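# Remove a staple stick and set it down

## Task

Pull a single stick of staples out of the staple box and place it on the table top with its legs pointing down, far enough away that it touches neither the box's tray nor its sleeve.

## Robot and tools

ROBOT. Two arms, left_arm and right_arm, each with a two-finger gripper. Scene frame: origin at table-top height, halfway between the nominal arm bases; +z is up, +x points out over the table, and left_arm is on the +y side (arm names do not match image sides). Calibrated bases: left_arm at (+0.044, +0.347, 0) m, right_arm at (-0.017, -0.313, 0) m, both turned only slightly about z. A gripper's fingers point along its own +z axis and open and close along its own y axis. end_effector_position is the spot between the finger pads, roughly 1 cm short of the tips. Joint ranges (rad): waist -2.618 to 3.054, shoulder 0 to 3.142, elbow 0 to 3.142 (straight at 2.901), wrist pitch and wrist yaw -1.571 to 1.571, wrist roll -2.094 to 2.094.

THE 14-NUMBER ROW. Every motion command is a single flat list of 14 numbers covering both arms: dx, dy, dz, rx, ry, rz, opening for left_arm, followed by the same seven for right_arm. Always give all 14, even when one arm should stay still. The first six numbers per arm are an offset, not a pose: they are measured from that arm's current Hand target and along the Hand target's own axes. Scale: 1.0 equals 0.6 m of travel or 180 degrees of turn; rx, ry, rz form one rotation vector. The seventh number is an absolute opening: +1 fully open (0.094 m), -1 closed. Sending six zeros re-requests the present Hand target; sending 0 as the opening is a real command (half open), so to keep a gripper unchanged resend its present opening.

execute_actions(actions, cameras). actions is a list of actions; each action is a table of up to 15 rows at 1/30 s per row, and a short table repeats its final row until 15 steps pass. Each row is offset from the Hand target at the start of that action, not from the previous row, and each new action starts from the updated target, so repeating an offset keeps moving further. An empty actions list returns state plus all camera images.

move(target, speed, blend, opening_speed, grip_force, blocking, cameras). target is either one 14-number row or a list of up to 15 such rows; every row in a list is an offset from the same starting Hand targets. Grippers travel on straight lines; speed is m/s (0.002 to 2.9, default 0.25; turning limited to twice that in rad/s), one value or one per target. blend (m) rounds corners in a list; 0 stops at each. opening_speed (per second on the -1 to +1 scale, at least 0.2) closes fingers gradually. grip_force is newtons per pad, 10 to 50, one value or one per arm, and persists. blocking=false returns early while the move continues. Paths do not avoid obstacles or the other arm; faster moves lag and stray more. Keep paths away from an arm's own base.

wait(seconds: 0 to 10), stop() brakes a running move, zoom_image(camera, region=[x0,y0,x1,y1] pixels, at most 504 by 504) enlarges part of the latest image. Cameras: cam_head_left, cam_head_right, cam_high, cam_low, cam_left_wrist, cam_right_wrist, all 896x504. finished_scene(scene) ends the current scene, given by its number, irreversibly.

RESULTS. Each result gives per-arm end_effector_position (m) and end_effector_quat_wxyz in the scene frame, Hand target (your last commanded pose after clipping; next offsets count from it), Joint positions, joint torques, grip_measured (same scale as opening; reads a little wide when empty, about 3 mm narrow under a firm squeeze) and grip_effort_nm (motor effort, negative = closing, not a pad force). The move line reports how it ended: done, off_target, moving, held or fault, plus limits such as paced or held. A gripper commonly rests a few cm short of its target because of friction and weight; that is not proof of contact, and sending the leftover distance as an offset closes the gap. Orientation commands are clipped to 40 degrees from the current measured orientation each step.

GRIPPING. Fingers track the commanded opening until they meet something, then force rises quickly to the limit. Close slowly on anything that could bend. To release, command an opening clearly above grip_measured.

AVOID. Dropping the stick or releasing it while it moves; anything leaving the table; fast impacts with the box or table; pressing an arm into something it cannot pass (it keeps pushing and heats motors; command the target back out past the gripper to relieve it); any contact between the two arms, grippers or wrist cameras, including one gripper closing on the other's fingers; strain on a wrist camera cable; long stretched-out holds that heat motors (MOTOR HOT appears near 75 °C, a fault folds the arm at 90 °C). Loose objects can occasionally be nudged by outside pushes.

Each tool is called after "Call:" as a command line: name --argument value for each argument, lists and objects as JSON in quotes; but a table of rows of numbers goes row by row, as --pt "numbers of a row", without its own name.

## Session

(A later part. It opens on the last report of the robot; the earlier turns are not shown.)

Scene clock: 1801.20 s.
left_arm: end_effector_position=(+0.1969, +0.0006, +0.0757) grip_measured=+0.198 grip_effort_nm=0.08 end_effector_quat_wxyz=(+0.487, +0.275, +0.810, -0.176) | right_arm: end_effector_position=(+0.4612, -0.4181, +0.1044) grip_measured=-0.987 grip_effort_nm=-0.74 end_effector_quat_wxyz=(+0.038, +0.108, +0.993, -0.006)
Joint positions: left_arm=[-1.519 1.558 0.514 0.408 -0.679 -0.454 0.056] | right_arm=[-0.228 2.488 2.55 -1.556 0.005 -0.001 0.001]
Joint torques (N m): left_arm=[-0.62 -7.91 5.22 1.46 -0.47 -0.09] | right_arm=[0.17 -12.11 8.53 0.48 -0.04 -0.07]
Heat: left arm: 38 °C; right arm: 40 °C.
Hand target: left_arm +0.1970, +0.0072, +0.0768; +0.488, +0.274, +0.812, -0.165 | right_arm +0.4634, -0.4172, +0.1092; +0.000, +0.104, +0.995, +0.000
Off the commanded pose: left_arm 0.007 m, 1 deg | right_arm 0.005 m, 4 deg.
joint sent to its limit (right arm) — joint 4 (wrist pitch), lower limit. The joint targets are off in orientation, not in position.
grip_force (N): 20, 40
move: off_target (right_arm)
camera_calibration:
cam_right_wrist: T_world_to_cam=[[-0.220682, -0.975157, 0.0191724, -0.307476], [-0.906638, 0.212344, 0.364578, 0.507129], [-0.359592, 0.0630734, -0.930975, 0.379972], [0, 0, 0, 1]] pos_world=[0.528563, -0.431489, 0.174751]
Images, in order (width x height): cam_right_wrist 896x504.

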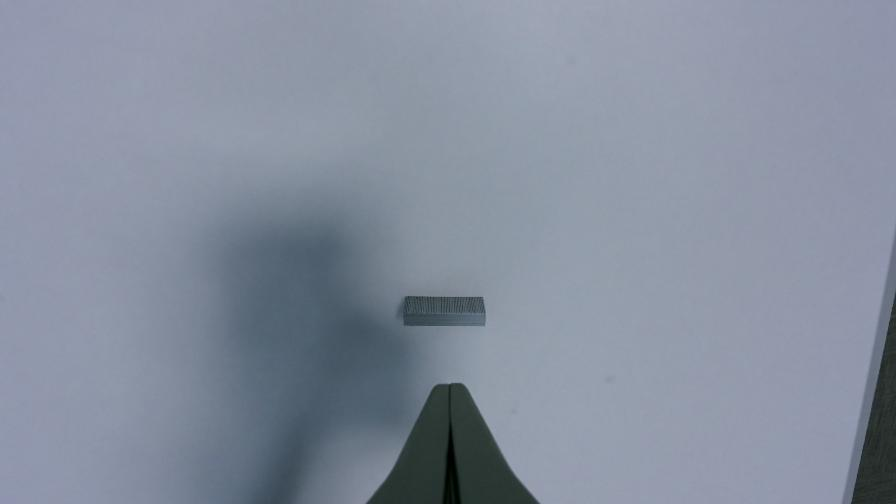

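Call:
move --pt "0 0 0 0 0 0 0.2 -0.0067 0 0.125 0 0 0 -1" --pt "0 0 0 0 0 0 0.2 -0.0067 0 0.1617 0 0 0 -1" --speed '[0.15, 0.04]' --blend '[0.003, 0]' --cameras '["cam_right_wrist"]'

Scene clock: 1832.67 s.
left_arm: end_effector_position=(+0.1969, +0.0006, +0.0757) grip_measured=+0.198 grip_effort_nm=0.08 end_effector_quat_wxyz=(+0.487, +0.275, +0.810, -0.176) | right_arm: end_effector_position=(+0.4613, -0.4181, +0.0186) grip_measured=-0.987 grip_effort_nm=-0.74 end_effector_quat_wxyz=(-0.012, +0.108, +0.994, -0.001)
Joint positions: left_arm=[-1.519 1.558 0.514 0.408 -0.679 -0.454 0.056] | right_arm=[-0.228 2.58 2.38 -1.394 0.005 -0.001 0.001]
Joint torques (N m): left_arm=[-0.44 -7.87 5.2 1.5 -0.49 -0.08] | right_arm=[0.14 -13.09 4.08 0.97 -0.04 -0.07]
Heat: left arm: 38 °C; right arm: 45 °C.
Hand target: left_arm +0.1970, +0.0072, +0.0768; +0.488, +0.274, +0.812, -0.165 | right_arm +0.4673, -0.4180, +0.0121; +0.000, +0.104, +0.995, +0.000
Off the commanded pose: left_arm 0.007 m, 1 deg | right_arm 0.009 m, 1 deg.
grip_force (N): 20, 40
move: done
camera_calibration:
cam_right_wrist: T_world_to_cam=[[-0.218801, -0.975573, 0.0196064, -0.306866], [-0.866399, 0.20348, 0.456015, 0.514407], [-0.448865, 0.0827893, -0.889756, 0.348724], [0, 0, 0, 1]] pos_world=[0.535069, -0.432912, 0.0817191]
Images, in order (width x height): cam_right_wrist 896x504.

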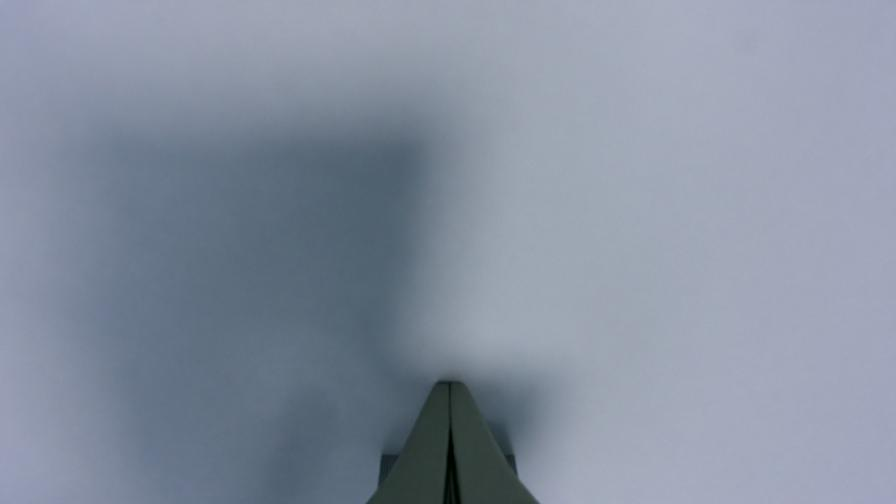

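Call:
move --target '[0,0,0,0,0,0,0.2, 0,0,0.0083,0,0,0,-1]' --speed 0.04

Call:
move --target '[0,0,0,0,0,0,0.2, 0,0,0.005,0,0,0,-1]' --speed 0.04 --cameras '["cam_right_wrist"]'

Scene clock: 1836.53 s.
left_arm: end_effector_position=(+0.1969, +0.0006, +0.0757) grip_measured=+0.198 grip_effort_nm=0.08 end_effector_quat_wxyz=(+0.487, +0.275, +0.810, -0.176) | right_arm: end_effector_position=(+0.4612, -0.4181, +0.0184) grip_measured=-0.987 grip_effort_nm=-0.74 end_effector_quat_wxyz=(-0.010, +0.108, +0.994, -0.001)
Joint positions: left_arm=[-1.519 1.558 0.514 0.408 -0.679 -0.454 0.056] | right_arm=[-0.228 2.57 2.36 -1.379 0.005 -0.001 0.001]
Joint torques (N m): left_arm=[-0.42 -7.99 4.89 1.47 -0.49 -0.07] | right_arm=[0.16 -12.38 3.88 1.05 -0.05 -0.08]
Heat: left arm: 38 °C; right arm: 44 °C.
Hand target: left_arm +0.1970, +0.0072, +0.0768; +0.488, +0.274, +0.812, -0.165 | right_arm +0.4672, -0.4180, +0.0071; +0.000, +0.104, +0.995, +0.000
Off the commanded pose: left_arm 0.007 m, 1 deg | right_arm 0.013 m, 1 deg.
grip_force (N): 20, 40
move: off_target (right_arm)

Scene clock: 1837.23 s.
left_arm: end_effector_position=(+0.1969, +0.0006, +0.0757) grip_measured=+0.198 grip_effort_nm=0.08 end_effector_quat_wxyz=(+0.487, +0.275, +0.810, -0.176) | right_arm: end_effector_position=(+0.4612, -0.4181, +0.0182) grip_measured=-0.987 grip_effort_nm=-0.74 end_effector_quat_wxyz=(-0.008, +0.108, +0.994, -0.001)
Joint positions: left_arm=[-1.519 1.558 0.514 0.408 -0.679 -0.454 0.056] | right_arm=[-0.228 2.565 2.349 -1.371 0.005 -0.001 0.001]
Joint torques (N m): left_arm=[-0.53 -7.87 5.05 1.49 -0.49 -0.07] | right_arm=[0.18 -11.99 3.71 1.09 -0.04 -0.06]
Heat: left arm: 38 °C; right arm: 44 °C.
Hand target: left_arm +0.1970, +0.0072, +0.0768; +0.488, +0.274, +0.812, -0.165 | right_arm +0.4673, -0.4180, +0.0041; +0.000, +0.104, +0.995, +0.000
Off the commanded pose: left_arm 0.007 m, 1 deg | right_arm 0.015 m, 1 deg.
grip_force (N): 20, 40
move: off_target (right_arm)
camera_calibration:
cam_right_wrist: T_world_to_cam=[[-0.218968, -0.975536, 0.0195605, -0.306773], [-0.869919, 0.204262, 0.448907, 0.516653], [-0.44192, 0.08128, -0.893365, 0.344606], [0, 0, 0, 1]] pos_world=[0.534561, -0.432811, 0.08193]
Images, in order (width x height): cam_right_wrist 896x504.

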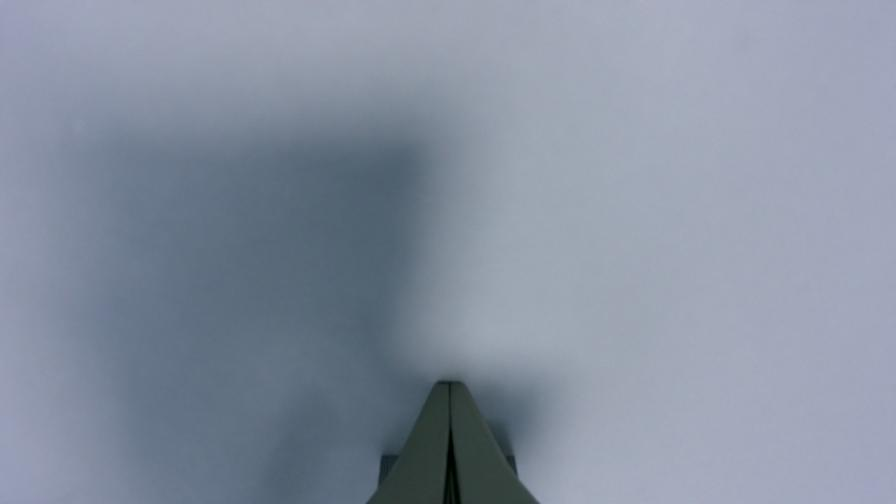

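Call:
move --pt "0 0 0 0 0 0 0.2 0 0 -0.085 0 0 0 -1" --pt "0 0 0 0 0 0 0.2 0 0 -0.0315 0 0 0 -1" --speed 0.06 --cameras '["cam_right_wrist"]'

Scene clock: 1848.03 s.
left_arm: end_effector_position=(+0.1969, +0.0006, +0.0757) grip_measured=+0.198 grip_effort_nm=0.08 end_effector_quat_wxyz=(+0.487, +0.275, +0.810, -0.176) | right_arm: end_effector_position=(+0.4590, -0.4176, +0.0192) grip_measured=-0.987 grip_effort_nm=-0.74 end_effector_quat_wxyz=(-0.022, +0.107, +0.994, +0.000)
Joint positions: left_arm=[-1.519 1.558 0.514 0.408 -0.679 -0.454 0.056] | right_arm=[-0.228 2.603 2.424 -1.436 0.005 -0.001 0.001]
Joint torques (N m): left_arm=[-0.5 -8.06 5.15 1.47 -0.5 -0.08] | right_arm=[0.2 -14.75 4.64 0.89 -0.04 -0.07]
Heat: left arm: 38 °C; right arm: 46 °C.
Hand target: left_arm +0.1970, +0.0072, +0.0768; +0.488, +0.274, +0.812, -0.165 | right_arm +0.4673, -0.4180, +0.0231; +0.000, +0.104, +0.995, +0.000
Off the commanded pose: left_arm 0.007 m, 1 deg | right_arm 0.009 m, 3 deg.
grip_force (N): 20, 40
move: off_target (right_arm)
camera_calibration:
cam_right_wrist: T_world_to_cam=[[-0.218371, -0.975667, 0.0196846, -0.307149], [-0.857049, 0.20139, 0.474247, 0.506571], [-0.466671, 0.0866909, -0.880172, 0.357866], [0, 0, 0, 1]] pos_world=[0.53409, -0.432717, 0.0807906]
Images, in order (width x height): cam_right_wrist 896x504.

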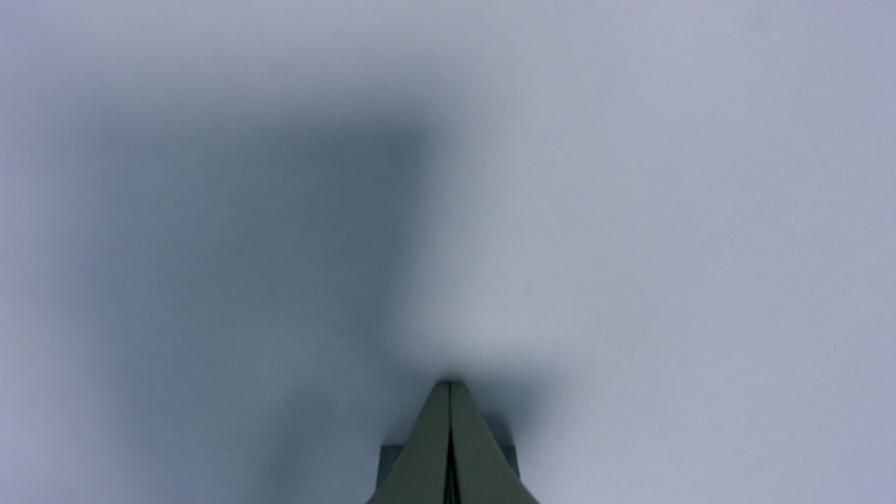

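Call:
move --target '[0,0,0,0,0,0,0.2, 0,0,-0.075,0,0,0,-1]' --speed 0.1

Scene clock: 1851.63 s.
left_arm: end_effector_position=(+0.1969, +0.0006, +0.0757) grip_measured=+0.198 grip_effort_nm=0.08 end_effector_quat_wxyz=(+0.487, +0.275, +0.810, -0.176) | right_arm: end_effector_position=(+0.4665, -0.4192, +0.0634) grip_measured=-0.987 grip_effort_nm=-0.74 end_effector_quat_wxyz=(+0.006, +0.108, +0.994, -0.003)
Joint positions: left_arm=[-1.519 1.558 0.514 0.408 -0.679 -0.454 0.056] | right_arm=[-0.228 2.603 2.603 -1.558 0.005 -0.001 0.001]
Joint torques (N m): left_arm=[-0.58 -8.02 4.94 1.53 -0.5 -0.11] | right_arm=[0.18 -13.26 7.57 0.36 -0.03 -0.08]
Heat: left arm: 38 °C; right arm: 46 °C.
Hand target: left_arm +0.1970, +0.0072, +0.0768; +0.488, +0.274, +0.812, -0.165 | right_arm +0.4673, -0.4180, +0.0679; +0.000, +0.104, +0.995, +0.000
Off the commanded pose: left_arm 0.007 m, 1 deg | right_arm 0.005 m, 1 deg.
joint sent to its limit (right arm) — joint 4 (wrist pitch), lower limit. The joint targets still meet the commanded pose.
grip_force (N): 20, 40
move: done

Call:
move --target '[0,0,0,0,0,0,0.2, 0,0,0.0667,0,0,0,-1]' --speed 0.06 --cameras '["cam_right_wrist"]'

Scene clock: 1854.93 s.
left_arm: end_effector_position=(+0.1969, +0.0006, +0.0757) grip_measured=+0.198 grip_effort_nm=0.08 end_effector_quat_wxyz=(+0.487, +0.275, +0.810, -0.176) | right_arm: end_effector_position=(+0.4618, -0.4182, +0.0211) grip_measured=-0.987 grip_effort_nm=-0.74 end_effector_quat_wxyz=(-0.016, +0.108, +0.994, -0.001)
Joint positions: left_arm=[-1.519 1.558 0.514 0.408 -0.679 -0.454 0.056] | right_arm=[-0.228 2.603 2.433 -1.433 0.005 -0.001 0.001]
Joint torques (N m): left_arm=[-0.43 -7.97 5.12 1.49 -0.5 -0.07] | right_arm=[0.23 -14.71 5.63 0.64 -0.04 -0.07]
Heat: left arm: 38 °C; right arm: 45 °C.
Hand target: left_arm +0.1970, +0.0072, +0.0768; +0.488, +0.274, +0.812, -0.165 | right_arm +0.4673, -0.4180, +0.0279; +0.000, +0.104, +0.995, +0.000
Off the commanded pose: left_arm 0.007 m, 1 deg | right_arm 0.009 m, 2 deg.
grip_force (N): 20, 40
move: done
camera_calibration:
cam_right_wrist: T_world_to_cam=[[-0.21861, -0.975616, 0.0195976, -0.307075], [-0.862475, 0.202574, 0.463789, 0.511422], [-0.45645, 0.0844864, -0.885729, 0.355392], [0, 0, 0, 1]] pos_world=[0.536178, -0.433214, 0.083607]
Images, in order (width x height): cam_right_wrist 896x504.

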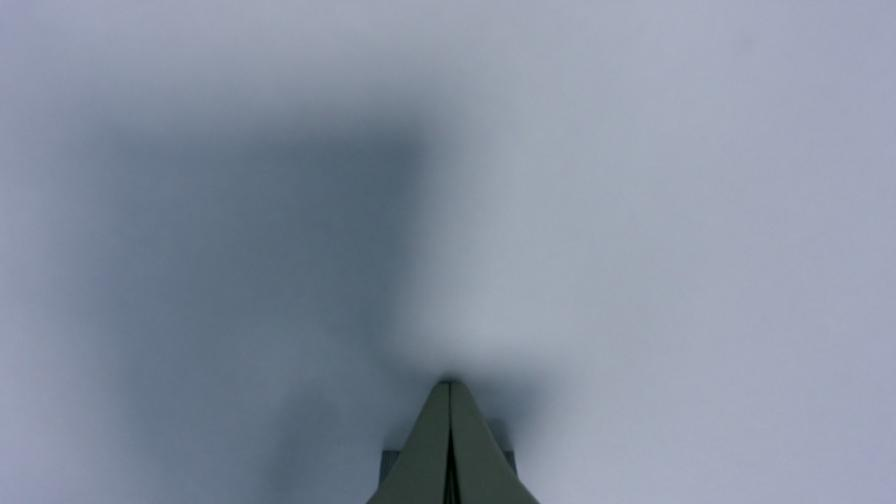

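Call:
move --pt "0 0 0 0 0 0 0.2 0 0 -0.06 0 0 0 -1" --pt "0 0 0 0 0 0 0.2 0 0 -0.0133 0 0 0 -1" --speed 0.06

Scene clock: 1860.77 s.
left_arm: end_effector_position=(+0.1969, +0.0006, +0.0757) grip_measured=+0.198 grip_effort_nm=0.08 end_effector_quat_wxyz=(+0.487, +0.275, +0.810, -0.176) | right_arm: end_effector_position=(+0.4626, -0.4184, +0.0322) grip_measured=-0.987 grip_effort_nm=-0.74 end_effector_quat_wxyz=(-0.013, +0.108, +0.994, -0.001)
Joint positions: left_arm=[-1.519 1.558 0.514 0.408 -0.679 -0.454 0.056] | right_arm=[-0.228 2.604 2.479 -1.471 0.005 -0.001 0.001]
Joint torques (N m): left_arm=[-0.49 -7.76 4.93 1.47 -0.48 -0.08] | right_arm=[0.18 -14.16 5.59 0.64 -0.05 -0.07]
Heat: left arm: 38 °C; right arm: 46 °C.
Hand target: left_arm +0.1970, +0.0072, +0.0768; +0.488, +0.274, +0.812, -0.165 | right_arm +0.4673, -0.4180, +0.0360; +0.000, +0.104, +0.995, +0.000
Off the commanded pose: left_arm 0.007 m, 1 deg | right_arm 0.006 m, 1 deg.
grip_force (N): 20, 40
move: done

Call:
move --target '[0,0,0,0,0,0,0.2, 0,0,0.0063,0,0,0,-1]' --speed 0.04

Scene clock: 1863.80 s.
left_arm: end_effector_position=(+0.1969, +0.0006, +0.0757) grip_measured=+0.198 grip_effort_nm=0.08 end_effector_quat_wxyz=(+0.487, +0.275, +0.810, -0.176) | right_arm: end_effector_position=(+0.4620, -0.4182, +0.0265) grip_measured=-0.987 grip_effort_nm=-0.74 end_effector_quat_wxyz=(-0.015, +0.108, +0.994, -0.001)
Joint positions: left_arm=[-1.519 1.558 0.514 0.408 -0.679 -0.454 0.056] | right_arm=[-0.228 2.604 2.456 -1.453 0.005 -0.001 0.001]
Joint torques (N m): left_arm=[-0.59 -7.98 5.2 1.49 -0.48 -0.1] | right_arm=[0.2 -14.49 5.61 0.64 -0.04 -0.07]
Heat: left arm: 38 °C; right arm: 47 °C.
Hand target: left_arm +0.1970, +0.0072, +0.0768; +0.488, +0.274, +0.812, -0.165 | right_arm +0.4673, -0.4180, +0.0322; +0.000, +0.104, +0.995, +0.000
Off the commanded pose: left_arm 0.007 m, 1 deg | right_arm 0.008 m, 2 deg.
grip_force (N): 20, 40
move: done

Call:
move --target '[0,0,0,0,0,0,0.2, 0.0367,0,-0.005,0,0,0,-1]' --speed 0.04 --cameras '["cam_right_wrist"]'

Scene clock: 1869.53 s.
left_arm: end_effector_position=(+0.1969, +0.0006, +0.0757) grip_measured=+0.198 grip_effort_nm=0.08 end_effector_quat_wxyz=(+0.487, +0.275, +0.810, -0.176) | right_arm: end_effector_position=(+0.4381, -0.4130, +0.0193) grip_measured=-0.987 grip_effort_nm=-0.74 end_effector_quat_wxyz=(-0.028, +0.107, +0.994, +0.001)
Joint positions: left_arm=[-1.519 1.558 0.514 0.408 -0.679 -0.454 0.056] | right_arm=[-0.228 2.479 2.192 -1.341 0.005 -0.002 0.001]
Joint torques (N m): left_arm=[-0.36 -8.03 5.07 1.49 -0.51 -0.1] | right_arm=[0.16 -16.28 5.3 0.64 -0.05 -0.06]
Heat: left arm: 38 °C; right arm: 48 °C.
Hand target: left_arm +0.1970, +0.0072, +0.0768; +0.488, +0.274, +0.812, -0.165 | right_arm +0.4457, -0.4134, +0.0352; +0.000, +0.104, +0.995, +0.000
Off the commanded pose: left_arm 0.007 m, 1 deg | right_arm 0.018 m, 3 deg.
grip_force (N): 20, 40
move: off_target (right_arm)
camera_calibration:
cam_right_wrist: T_world_to_cam=[[-0.217731, -0.975809, 0.0197319, -0.307522], [-0.851403, 0.19978, 0.484975, 0.484435], [-0.477185, 0.0887944, -0.874306, 0.353131], [0, 0, 0, 1]] pos_world=[0.514001, -0.428219, 0.0798735]
Images, in order (width x height): cam_right_wrist 896x504.

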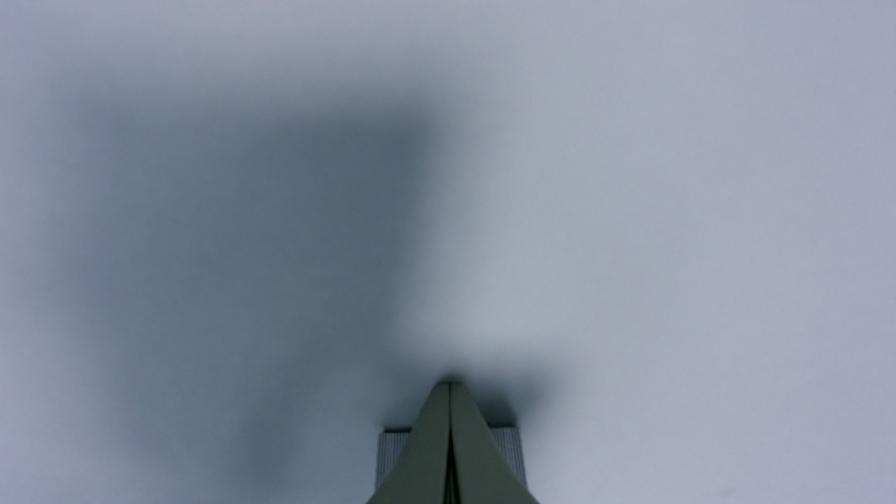

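Call:
move --pt "0 0 0 0 0 0 0.2 -0.025 0 -0.06 0 0 0 -1" --pt "0 0 0 0 0 0 0.2 -0.03 0 -0.15 0 0 0 -1" --speed 0.12 --blend '[0.02, 0]' --cameras '["cam_right_wrist"]'

Scene clock: 1875.50 s.
left_arm: end_effector_position=(+0.1969, +0.0006, +0.0757) grip_measured=+0.198 grip_effort_nm=0.08 end_effector_quat_wxyz=(+0.487, +0.275, +0.810, -0.176) | right_arm: end_effector_position=(+0.4609, -0.4180, +0.0943) grip_measured=-0.987 grip_effort_nm=-0.74 end_effector_quat_wxyz=(+0.027, +0.107, +0.994, -0.005)
Joint positions: left_arm=[-1.519 1.558 0.514 0.408 -0.679 -0.454 0.056] | right_arm=[-0.228 2.511 2.552 -1.557 0.005 -0.002 0.001]
Joint torques (N m): left_arm=[-0.57 -7.98 5.3 1.47 -0.48 -0.02] | right_arm=[0.12 -17.29 7.99 0.45 -0.05 -0.06]
Heat: left arm: 38 °C; right arm: 48 °C.
Hand target: left_arm +0.1970, +0.0072, +0.0768; +0.488, +0.274, +0.812, -0.165 | right_arm +0.4634, -0.4172, +0.1252; +0.000, +0.104, +0.995, +0.000
Off the commanded pose: left_arm 0.007 m, 1 deg | right_arm 0.031 m, 3 deg.
joint sent to its limit (right arm) — joint 4 (wrist pitch), lower limit. The joint targets are off in orientation, not in position.
grip_force (N): 20, 40
move: off_target (right_arm); blend cut to 0.0195 m at target 1
camera_calibration:
cam_right_wrist: T_world_to_cam=[[-0.219907, -0.97533, 0.0192827, -0.307708], [-0.898759, 0.210249, 0.384743, 0.504063], [-0.379306, 0.067277, -0.922822, 0.380491], [0, 0, 0, 1]] pos_world=[0.529687, -0.431694, 0.163124]
Images, in order (width x height): cam_right_wrist 896x504.

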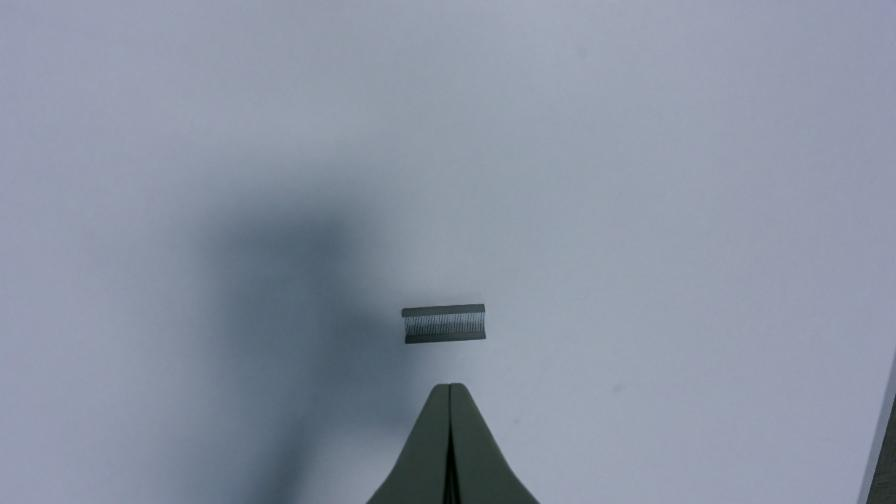

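Call:
move --target '[0,0,0,0,0,0,0.2, 0.0323,0,0.1167,0,0,-0.0144,0.15]' --speed 0.12 --grip_force '[20, 50]' --cameras '["cam_right_wrist"]'

Scene clock: 1974.60 s.
left_arm: end_effector_position=(+0.1969, +0.0006, +0.0757) grip_measured=+0.198 grip_effort_nm=0.08 end_effector_quat_wxyz=(+0.487, +0.275, +0.810, -0.176) | right_arm: end_effector_position=(+0.4368, -0.4127, +0.0345) grip_measured=+0.147 grip_effort_nm=0.13 end_effector_quat_wxyz=(-0.032, +0.085, +0.996, +0.002)
Joint positions: left_arm=[-1.519 1.558 0.514 0.408 -0.679 -0.454 0.056] | right_arm=[-0.228 2.48 2.255 -1.409 0.005 -0.046 0.054]
Joint torques (N m): left_arm=[-0.44 -7.97 4.94 1.47 -0.46 -0.08] | right_arm=[0.13 -16.91 5.63 0.56 -0.03 -0.07]
Heat: left arm: 38 °C; right arm: 66 °C.
Hand target: left_arm +0.1970, +0.0072, +0.0768; +0.488, +0.274, +0.812, -0.165 | right_arm +0.4445, -0.4131, +0.0552; +0.000, +0.082, +0.997, +0.000
Off the commanded pose: left_arm 0.007 m, 1 deg | right_arm 0.022 m, 4 deg.
grip_force (N): 20, 50
move: off_target (right_arm)
camera_calibration:
cam_right_wrist: T_world_to_cam=[[-0.174744, -0.984469, 0.0169174, -0.330094], [-0.856017, 0.160389, 0.491437, 0.4614], [-0.486518, 0.0713942, -0.870749, 0.362596], [0, 0, 0, 1]] pos_world=[0.513694, -0.424857, 0.0945648]
Images, in order (width x height): cam_right_wrist 896x504.

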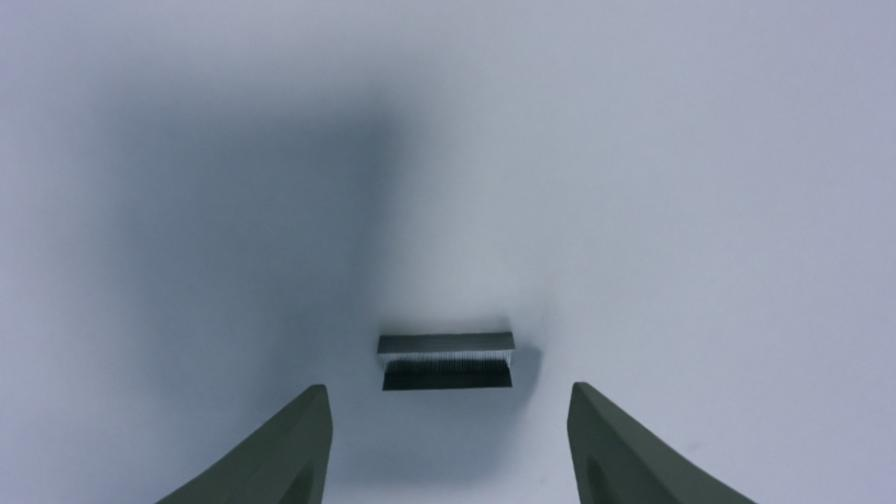

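Call:
move --target '[0,0,0,0,0,0,0.2, 0,0,0.0225,0,0,0,0.15]' --speed 0.06 --cameras '["cam_right_wrist"]'

Scene clock: 1982.73 s.
left_arm: end_effector_position=(+0.1969, +0.0006, +0.0757) grip_measured=+0.198 grip_effort_nm=0.08 end_effector_quat_wxyz=(+0.487, +0.275, +0.810, -0.176) | right_arm: end_effector_position=(+0.4361, -0.4125, +0.0203) grip_measured=+0.147 grip_effort_nm=0.13 end_effector_quat_wxyz=(-0.033, +0.085, +0.996, +0.002)
Joint positions: left_arm=[-1.519 1.558 0.514 0.408 -0.679 -0.454 0.056] | right_arm=[-0.228 2.479 2.197 -1.353 0.005 -0.046 0.054]
Joint torques (N m): left_arm=[-0.51 -7.99 5.18 1.48 -0.51 -0.11] | right_arm=[0.21 -17.09 5.61 0.57 -0.04 -0.08]
Heat: left arm: 38 °C; right arm: 65 °C.
Hand target: left_arm +0.1970, +0.0072, +0.0768; +0.488, +0.274, +0.812, -0.165 | right_arm +0.4444, -0.4131, +0.0417; +0.000, +0.082, +0.997, +0.000
Off the commanded pose: left_arm 0.007 m, 1 deg | right_arm 0.023 m, 4 deg.
grip_force (N): 20, 50
move: off_target (right_arm)
camera_calibration:
cam_right_wrist: T_world_to_cam=[[-0.174331, -0.984543, 0.0168613, -0.330112], [-0.855328, 0.159891, 0.492797, 0.46719], [-0.487876, 0.071488, -0.869981, 0.350383], [0, 0, 0, 1]] pos_world=[0.512995, -0.424757, 0.0801626]
Images, in order (width x height): cam_right_wrist 896x504.

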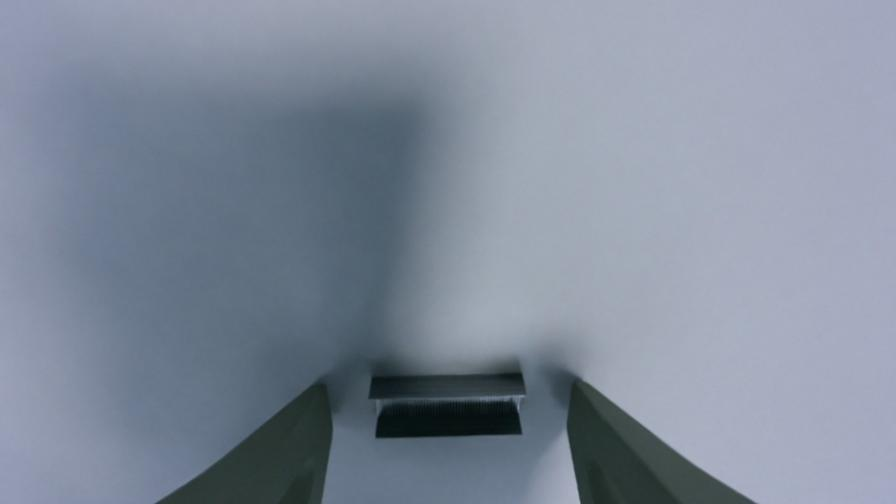

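Close on the ends.

Call:
move --target '[0,0,0,0,0,0,0.2, 0,0,0,0,0,0,-0.4]' --speed 0.05 --grip_force '[20, 20]'

Scene clock: 1986.63 s.
left_arm: end_effector_position=(+0.1969, +0.0006, +0.0757) grip_measured=+0.198 grip_effort_nm=0.08 end_effector_quat_wxyz=(+0.487, +0.275, +0.810, -0.176) | right_arm: end_effector_position=(+0.4362, -0.4125, +0.0203) grip_measured=-0.334 grip_effort_nm=-0.44 end_effector_quat_wxyz=(-0.032, +0.085, +0.996, +0.002)
Joint positions: left_arm=[-1.519 1.558 0.514 0.408 -0.679 -0.454 0.056] | right_arm=[-0.228 2.479 2.197 -1.353 0.005 -0.046 0.031]
Joint torques (N m): left_arm=[-0.57 -7.9 5.16 1.5 -0.47 -0.1] | right_arm=[0.16 -17.07 5.64 0.55 -0.04 -0.09]
Heat: left arm: 38 °C; right arm: 63 °C.
Hand target: left_arm +0.1970, +0.0072, +0.0768; +0.488, +0.274, +0.812, -0.165 | right_arm +0.4444, -0.4131, +0.0417; +0.000, +0.082, +0.997, +0.000
Off the commanded pose: left_arm 0.007 m, 1 deg | right_arm 0.023 m, 4 deg.
grip_force (N): 20, 20
move: off_target (right_arm)

Call:
move --pt "0 0 0 0 0 0 0.2 0 0 -0.0917 0 0 0 -0.4" --pt "0 0 0 0 0 0 0.2 0.2447 0.0085 -0.0917 0 0 0 -0.4" --pt "0 0 0 0 0 0 0.2 0.2447 0.0085 0.0195 0 0 0 -0.4" --speed '[0.12, 0.2, 0.12]' --blend '[0.02, 0.02, 0]' --cameras '["cam_right_wrist"]'

Scene clock: 1996.37 s.
left_arm: end_effector_position=(+0.1969, +0.0006, +0.0757) grip_measured=+0.198 grip_effort_nm=0.08 end_effector_quat_wxyz=(+0.487, +0.275, +0.810, -0.176) | right_arm: end_effector_position=(+0.2961, -0.3817, +0.0314) grip_measured=-0.341 grip_effort_nm=-0.50 end_effector_quat_wxyz=(-0.009, +0.082, +0.997, -0.001)
Joint positions: left_arm=[-1.519 1.558 0.514 0.408 -0.679 -0.454 0.056] | right_arm=[-0.228 1.839 1.228 -0.978 0.005 -0.054 0.031]
Joint torques (N m): left_arm=[-0.44 -7.94 4.94 1.43 -0.49 -0.07] | right_arm=[-0.61 -7.38 5.59 0.68 -0.03 -0.09]
Heat: left arm: 38 °C; right arm: 60 °C.
Hand target: left_arm +0.1970, +0.0072, +0.0768; +0.488, +0.274, +0.812, -0.165 | right_arm +0.3004, -0.3841, +0.0301; +0.000, +0.082, +0.997, +0.000
Off the commanded pose: left_arm 0.007 m, 1 deg | right_arm 0.005 m, 1 deg.
grip_force (N): 20, 20
move: done
camera_calibration:
cam_right_wrist: T_world_to_cam=[[-0.167611, -0.985678, 0.0185889, -0.326703], [-0.878379, 0.157873, 0.451139, 0.344466], [-0.447612, 0.0592876, -0.89226, 0.27375], [0, 0, 0, 1]] pos_world=[0.370347, -0.392636, 0.0949272]
Images, in order (width x height): cam_right_wrist 896x504.

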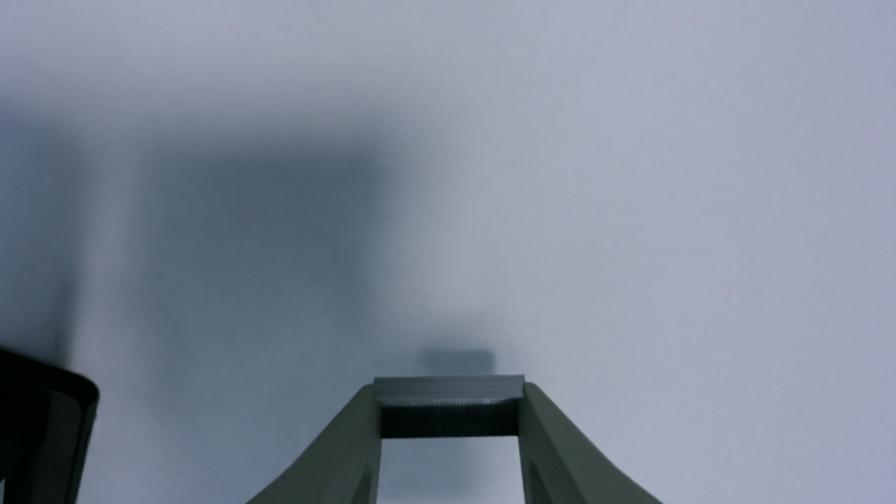

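Call:
move --pt "0 0 0 0 0 0 0.2 0 0 0.0235 0 0 0 -0.4" --pt "0 0 0 0 0 0 0.2 0 0 0.0235 0 0 0 -0.1" --speed 0.05 --cameras '["cam_right_wrist"]'

Scene clock: 2001.67 s.
left_arm: end_effector_position=(+0.1969, +0.0006, +0.0757) grip_measured=+0.198 grip_effort_nm=0.08 end_effector_quat_wxyz=(+0.487, +0.275, +0.810, -0.176) | right_arm: end_effector_position=(+0.2972, -0.3819, +0.0187) grip_measured=-0.103 grip_effort_nm=0.13 end_effector_quat_wxyz=(-0.007, +0.082, +0.997, -0.001)
Joint positions: left_arm=[-1.519 1.558 0.514 0.408 -0.679 -0.454 0.056] | right_arm=[-0.228 1.856 1.197 -0.924 0.005 -0.054 0.042]
Joint torques (N m): left_arm=[-0.49 -7.98 5.09 1.49 -0.52 -0.08] | right_arm=[-0.64 -7.28 5.34 0.72 -0.05 -0.09]
Heat: left arm: 38 °C; right arm: 57 °C.
Hand target: left_arm +0.1970, +0.0072, +0.0768; +0.488, +0.274, +0.812, -0.165 | right_arm +0.3004, -0.3841, +0.0161; +0.000, +0.082, +0.997, +0.000
Off the commanded pose: left_arm 0.007 m, 1 deg | right_arm 0.005 m, 1 deg.
grip_force (N): 20, 20
move: done
camera_calibration:
cam_right_wrist: T_world_to_cam=[[-0.167749, -0.985647, 0.0189607, -0.326521], [-0.880688, 0.158473, 0.446403, 0.352137], [-0.443, 0.0581854, -0.894631, 0.261156], [0, 0, 0, 1]] pos_world=[0.371041, -0.392835, 0.0826342]
Images, in order (width x height): cam_right_wrist 896x504.

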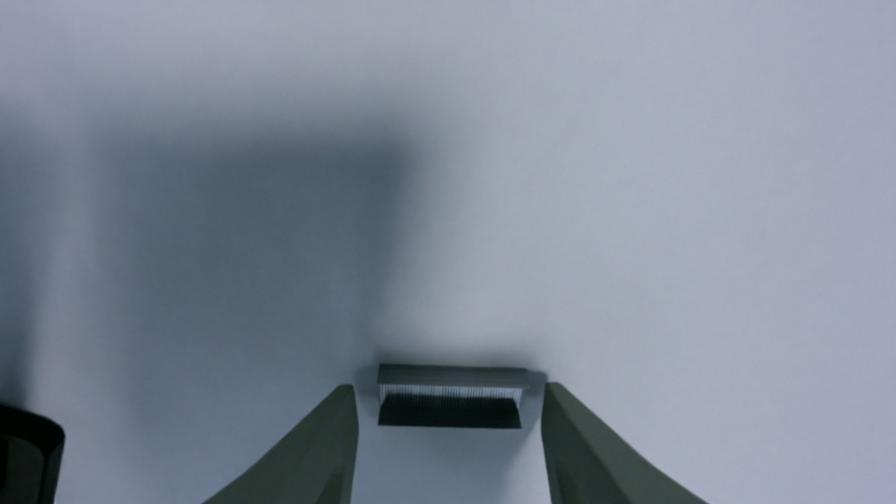

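Call:
move --target '[0,0,0,0,0,0,0.2, -0.01,-0.002,-0.005,0,0.1111,0,0.02]' --speed 0.15 --cameras '["cam_right_wrist"]'

Scene clock: 2013.40 s.
left_arm: end_effector_position=(+0.1969, +0.0006, +0.0757) grip_measured=+0.198 grip_effort_nm=0.08 end_effector_quat_wxyz=(+0.487, +0.275, +0.810, -0.176) | right_arm: end_effector_position=(+0.3041, -0.3845, +0.0172) grip_measured=+0.017 grip_effort_nm=0.13 end_effector_quat_wxyz=(-0.171, +0.080, +0.982, +0.019)
Joint positions: left_arm=[-1.519 1.558 0.514 0.408 -0.679 -0.454 0.056] | right_arm=[-0.229 2.195 1.633 -1.353 0.008 -0.054 0.048]
Joint torques (N m): left_arm=[-0.61 -7.88 5.15 1.46 -0.48 -0.09] | right_arm=[0.16 -9.22 7.28 -0.39 0.1 0.02]
Heat: left arm: 38 °C; right arm: 53 °C.
Hand target: left_arm +0.1970, +0.0072, +0.0768; +0.488, +0.274, +0.812, -0.165 | right_arm +0.3061, -0.3863, +0.0190; -0.173, +0.081, +0.981, +0.014
Off the commanded pose: left_arm 0.007 m, 1 deg | right_arm 0.003 m, 1 deg.
grip_force (N): 20, 20
move: done
camera_calibration:
cam_right_wrist: T_world_to_cam=[[-0.163814, -0.986475, 0.0055958, -0.329201], [-0.69031, 0.118682, 0.713713, 0.281459], [-0.704724, 0.113054, -0.700416, 0.36033], [0, 0, 0, 1]] pos_world=[0.3943, -0.398889, 0.0533419]
Images, in order (width x height): cam_right_wrist 896x504.

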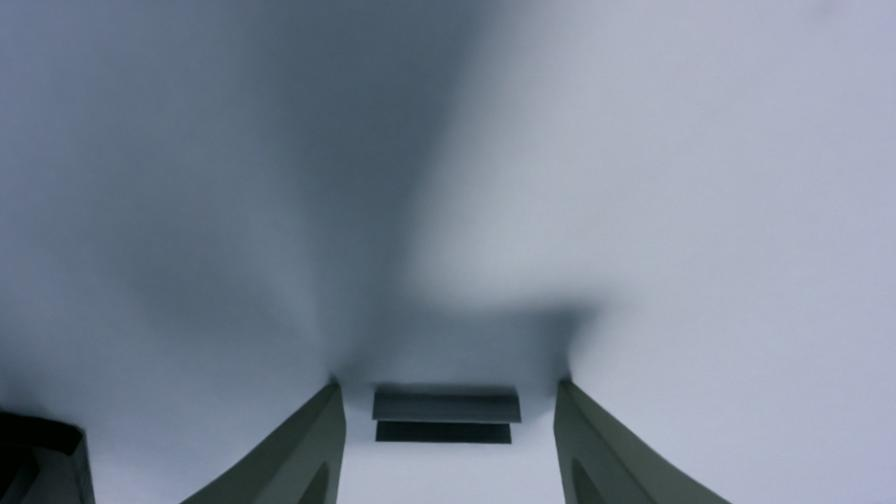

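Call:
move --target '[0,0,0,0,0,0,0.2, 0,0,0,0,0,0,-0.4]' --speed 0.05 --opening_speed 0.4 --cameras '["cam_right_wrist"]'

Scene clock: 2033.33 s.
left_arm: end_effector_position=(+0.1969, +0.0006, +0.0757) grip_measured=+0.198 grip_effort_nm=0.08 end_effector_quat_wxyz=(+0.487, +0.275, +0.810, -0.176) | right_arm: end_effector_position=(+0.3039, -0.3845, +0.0173) grip_measured=-0.397 grip_effort_nm=-0.17 end_effector_quat_wxyz=(-0.171, +0.080, +0.982, +0.019)
Joint positions: left_arm=[-1.519 1.558 0.514 0.408 -0.679 -0.454 0.056] | right_arm=[-0.229 2.195 1.633 -1.354 0.008 -0.054 0.028]
Joint torques (N m): left_arm=[-0.42 -7.72 4.96 1.49 -0.52 -0.07] | right_arm=[0.21 -9.25 7.27 -0.38 0.1 0.03]
Heat: left arm: 38 °C; right arm: 52 °C.
Hand target: left_arm +0.1970, +0.0072, +0.0768; +0.488, +0.274, +0.812, -0.165 | right_arm +0.3061, -0.3863, +0.0191; -0.173, +0.081, +0.981, +0.015
Off the commanded pose: left_arm 0.007 m, 1 deg | right_arm 0.003 m, 1 deg.
grip_force (N): 20, 20
move: done
camera_calibration:
cam_right_wrist: T_world_to_cam=[[-0.16373, -0.98649, 0.00551285, -0.329252], [-0.689728, 0.118468, 0.714311, 0.281045], [-0.705314, 0.113152, -0.699807, 0.360498], [0, 0, 0, 1]] pos_world=[0.3942, -0.398889, 0.0533406]
Images, in order (width x height): cam_right_wrist 896x504.

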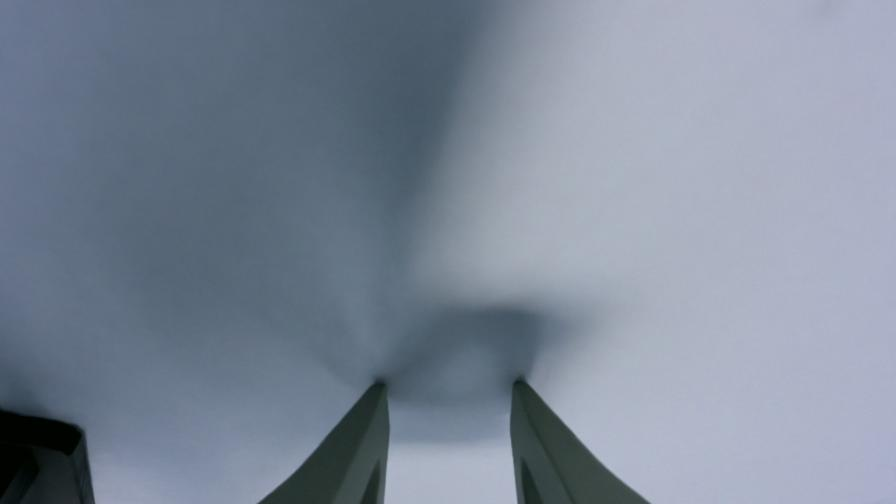

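Call:
execute_actions --actions '[]' --cameras '["cam_high", "cam_head_right", "cam_low", "cam_right_wrist"]'

Call:
zoom_image --camera "cam_right_wrist" --region '[300, 280, 600, 500]'

Scene clock: 2036.60 s.
left_arm: end_effector_position=(+0.1969, +0.0006, +0.0757) grip_measured=+0.198 grip_effort_nm=0.08 end_effector_quat_wxyz=(+0.487, +0.275, +0.810, -0.176) | right_arm: end_effector_position=(+0.3039, -0.3845, +0.0173) grip_measured=-0.397 grip_effort_nm=-0.17 end_effector_quat_wxyz=(-0.171, +0.080, +0.982, +0.019)
Joint positions: left_arm=[-1.519 1.558 0.514 0.408 -0.679 -0.454 0.056] | right_arm=[-0.229 2.195 1.633 -1.354 0.008 -0.054 0.028]
Joint velocities: within noise
Joint torques (N m): left_arm=[-0.49 -7.8 5.05 1.5 -0.48 -0.05] | right_arm=[0.18 -9.22 7.27 -0.38 0.11 0.02]
Heat: left arm: 38 °C; right arm: 51 °C.
Hand target: left_arm +0.1970, +0.0072, +0.0768; +0.488, +0.274, +0.812, -0.165 | right_arm +0.3061, -0.3863, +0.0191; -0.173, +0.081, +0.981, +0.015
Tool commands: left_gripper/opening=+0.2 right_gripper/opening=-0.4
Off the commanded pose: left_arm 0.007 m, 1 deg | right_arm 0.003 m, 1 deg.
grip_force (N): 20, 20
camera_calibration:
cam_right_wrist: T_world_to_cam=[[-0.16373, -0.98649, 0.00551285, -0.329252], [-0.689728, 0.118468, 0.714311, 0.281045], [-0.705314, 0.113152, -0.699807, 0.360498], [0, 0, 0, 1]] pos_world=[0.3942, -0.398889, 0.0533406]
Images, in order (width x height): cam_head_right 896x504, cam_high 896x504, cam_low 896x504, cam_right_wrist 896x504.

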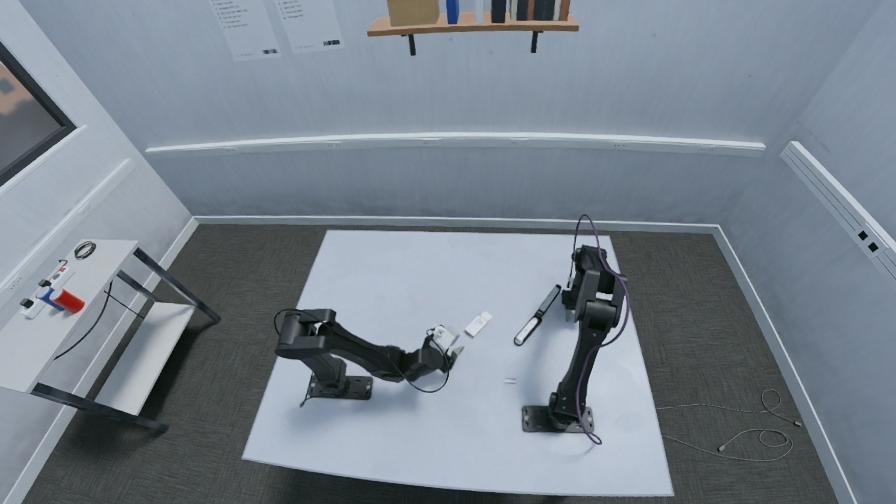

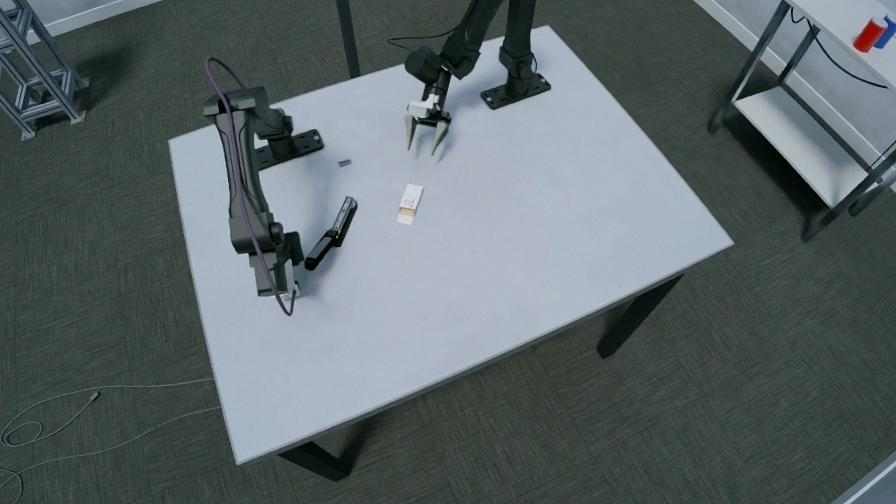

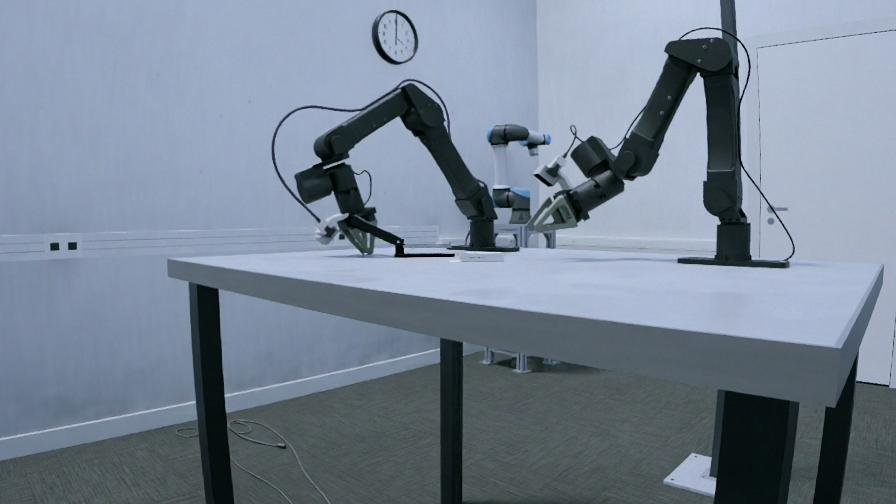

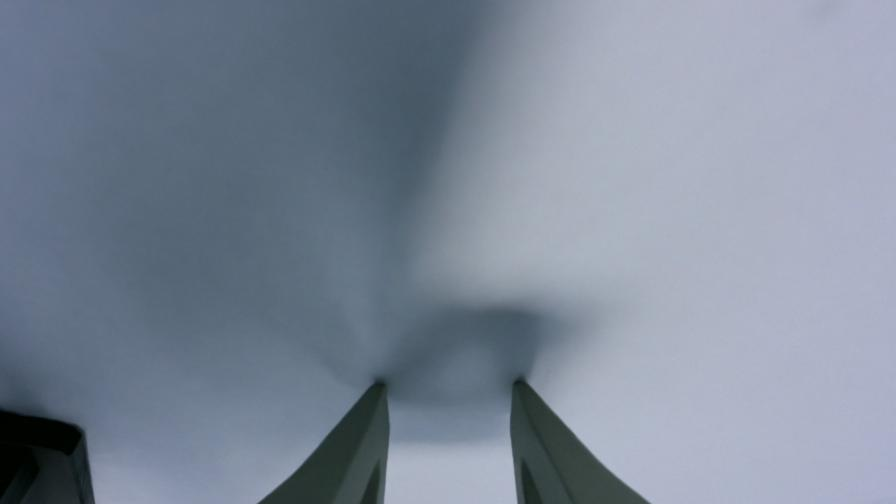

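Scaled by 1.680 from the camera's 896x504 image, which has a finer 1280x720 frame.

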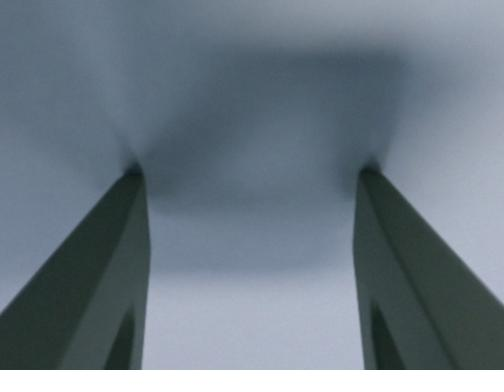

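Call:
zoom_image --camera "cam_high" --region '[310, 140, 380, 185]'

Call:
zoom_image --camera "cam_head_right" --region '[470, 350, 550, 410]'

Call:
zoom_image --camera "cam_head_right" --region '[440, 280, 600, 390]'

Scaled by 7.200 from the camera's 896x504 image, which has a finer 1280x720 frame.

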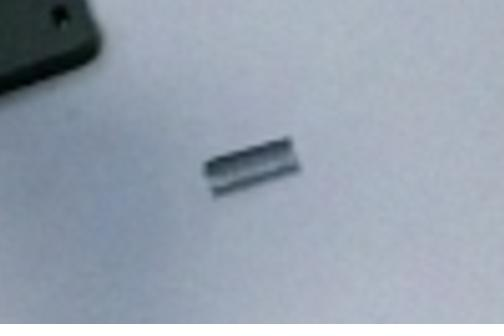

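Scaled by 6.300 from the camera's 896x504 image, which has a finer 1280x720 frame.

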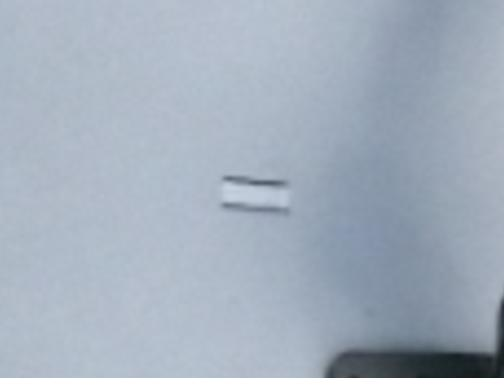

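Scaled by 3.150 from the camera's 896x504 image, which has a finer 1280x720 frame.

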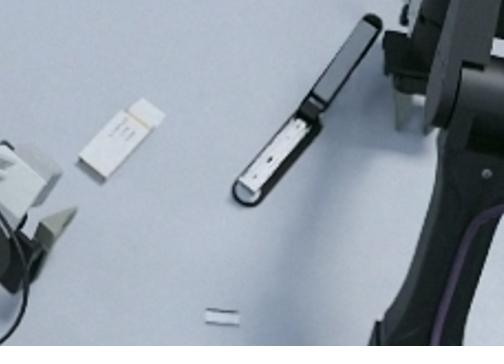

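Call:
move --target '[0,0,-0.16,0,0,0,0.2, 0.0627,0,-0.172,0,-0.111,0,0.1]' --speed 0.2 --cameras '["cam_high"]'

Call:
zoom_image --camera "cam_high" --region '[310, 140, 380, 185]'

Scene clock: 2096.07 s.
left_arm: end_effector_position=(+0.1278, +0.0570, +0.1121) grip_measured=+0.198 grip_effort_nm=0.08 end_effector_quat_wxyz=(+0.478, +0.281, +0.815, -0.170) | right_arm: end_effector_position=(+0.3041, -0.3857, +0.1216) grip_measured=+0.097 grip_effort_nm=0.13 end_effector_quat_wxyz=(-0.017, +0.082, +0.996, -0.002)
Joint positions: left_arm=[-1.837 1.203 0.509 -0.197 -0.898 -0.778 0.056] | right_arm=[-0.233 1.82 1.57 -1.353 0.008 -0.056 0.052]
Joint torques (N m): left_arm=[-0.55 -4.21 8.36 1.16 -0.74 -0.09] | right_arm=[-0.51 -9.74 6.13 0.53 -0.08 -0.09]
Heat: left arm: 38 °C; right arm: 48 °C.
Hand target: left_arm +0.1297, +0.0586, +0.1219; +0.488, +0.274, +0.812, -0.165 | right_arm +0.3061, -0.3864, +0.1288; +0.000, +0.082, +0.997, +0.000
Off the commanded pose: left_arm 0.010 m, 1 deg | right_arm 0.008 m, 2 deg.
grip_force (N): 20, 20
move: done
Images, in order (width x height): cam_high 896x504.

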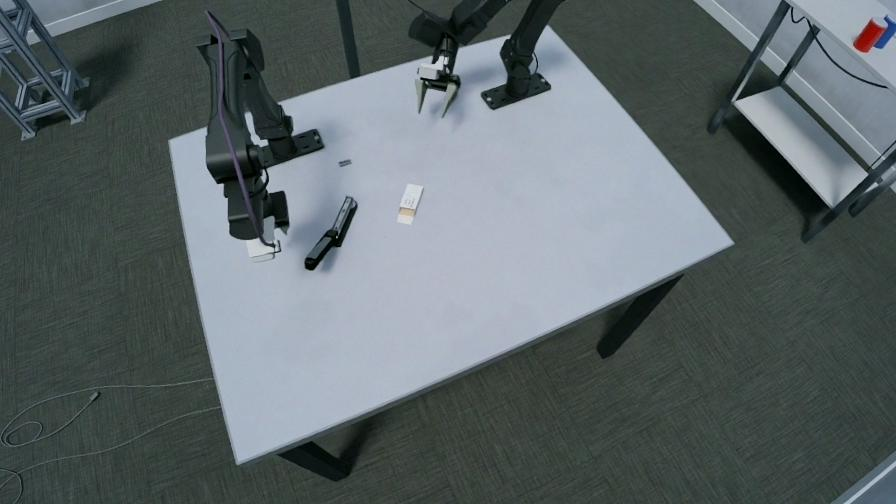

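Scaled by 7.200 from the camera's 896x504 image, which has a finer 1280x720 frame.

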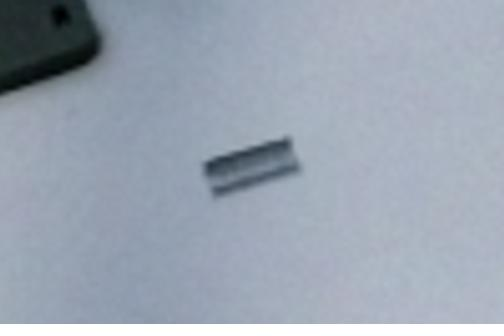

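Call:
move --target '[0,0,0,0,0,0,0.2, 0.366,0.282,0,0,0,-0.052,0.1]' --speed 0.2 --cameras '["cam_right_wrist"]'

Scene clock: 2107.53 s.
left_arm: end_effector_position=(+0.1279, +0.0572, +0.1120) grip_measured=+0.198 grip_effort_nm=0.08 end_effector_quat_wxyz=(+0.478, +0.281, +0.815, -0.169) | right_arm: end_effector_position=(+0.1201, -0.1807, +0.1263) grip_measured=+0.097 grip_effort_nm=0.13 end_effector_quat_wxyz=(-0.004, -0.001, +1.000, +0.001)
Joint positions: left_arm=[-1.837 1.203 0.509 -0.199 -0.898 -0.779 0.056] | right_arm=[0.745 1.26 1.047 -1.361 -0.007 0.754 0.052]
Joint torques (N m): left_arm=[-0.5 -4.29 8.57 1.1 -0.78 -0.09] | right_arm=[0.65 -4.42 5.91 0.35 0.05 0.06]
Heat: left arm: 37 °C; right arm: 48 °C.
Hand target: left_arm +0.1297, +0.0586, +0.1219; +0.488, +0.274, +0.812, -0.165 | right_arm +0.1171, -0.1835, +0.1291; +0.000, +0.000, +1.000, +0.000
Off the commanded pose: left_arm 0.010 m, 1 deg | right_arm 0.005 m, 0 deg.
grip_force (N): 20, 20
move: done
camera_calibration:
cam_right_wrist: T_world_to_cam=[[-0.00274566, -0.99992, 0.0123375, -0.181513], [-0.89728, 0.0079099, 0.44139, 0.0916636], [-0.441452, -0.00985829, -0.89723, 0.25508], [0, 0, 0, 1]] pos_world=[0.194355, -0.179709, 0.190646]
Images, in order (width x height): cam_right_wrist 896x504.

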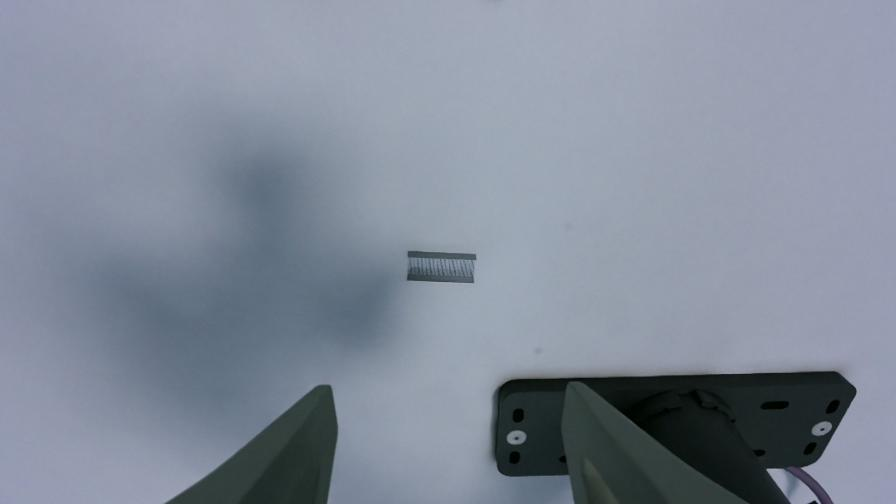

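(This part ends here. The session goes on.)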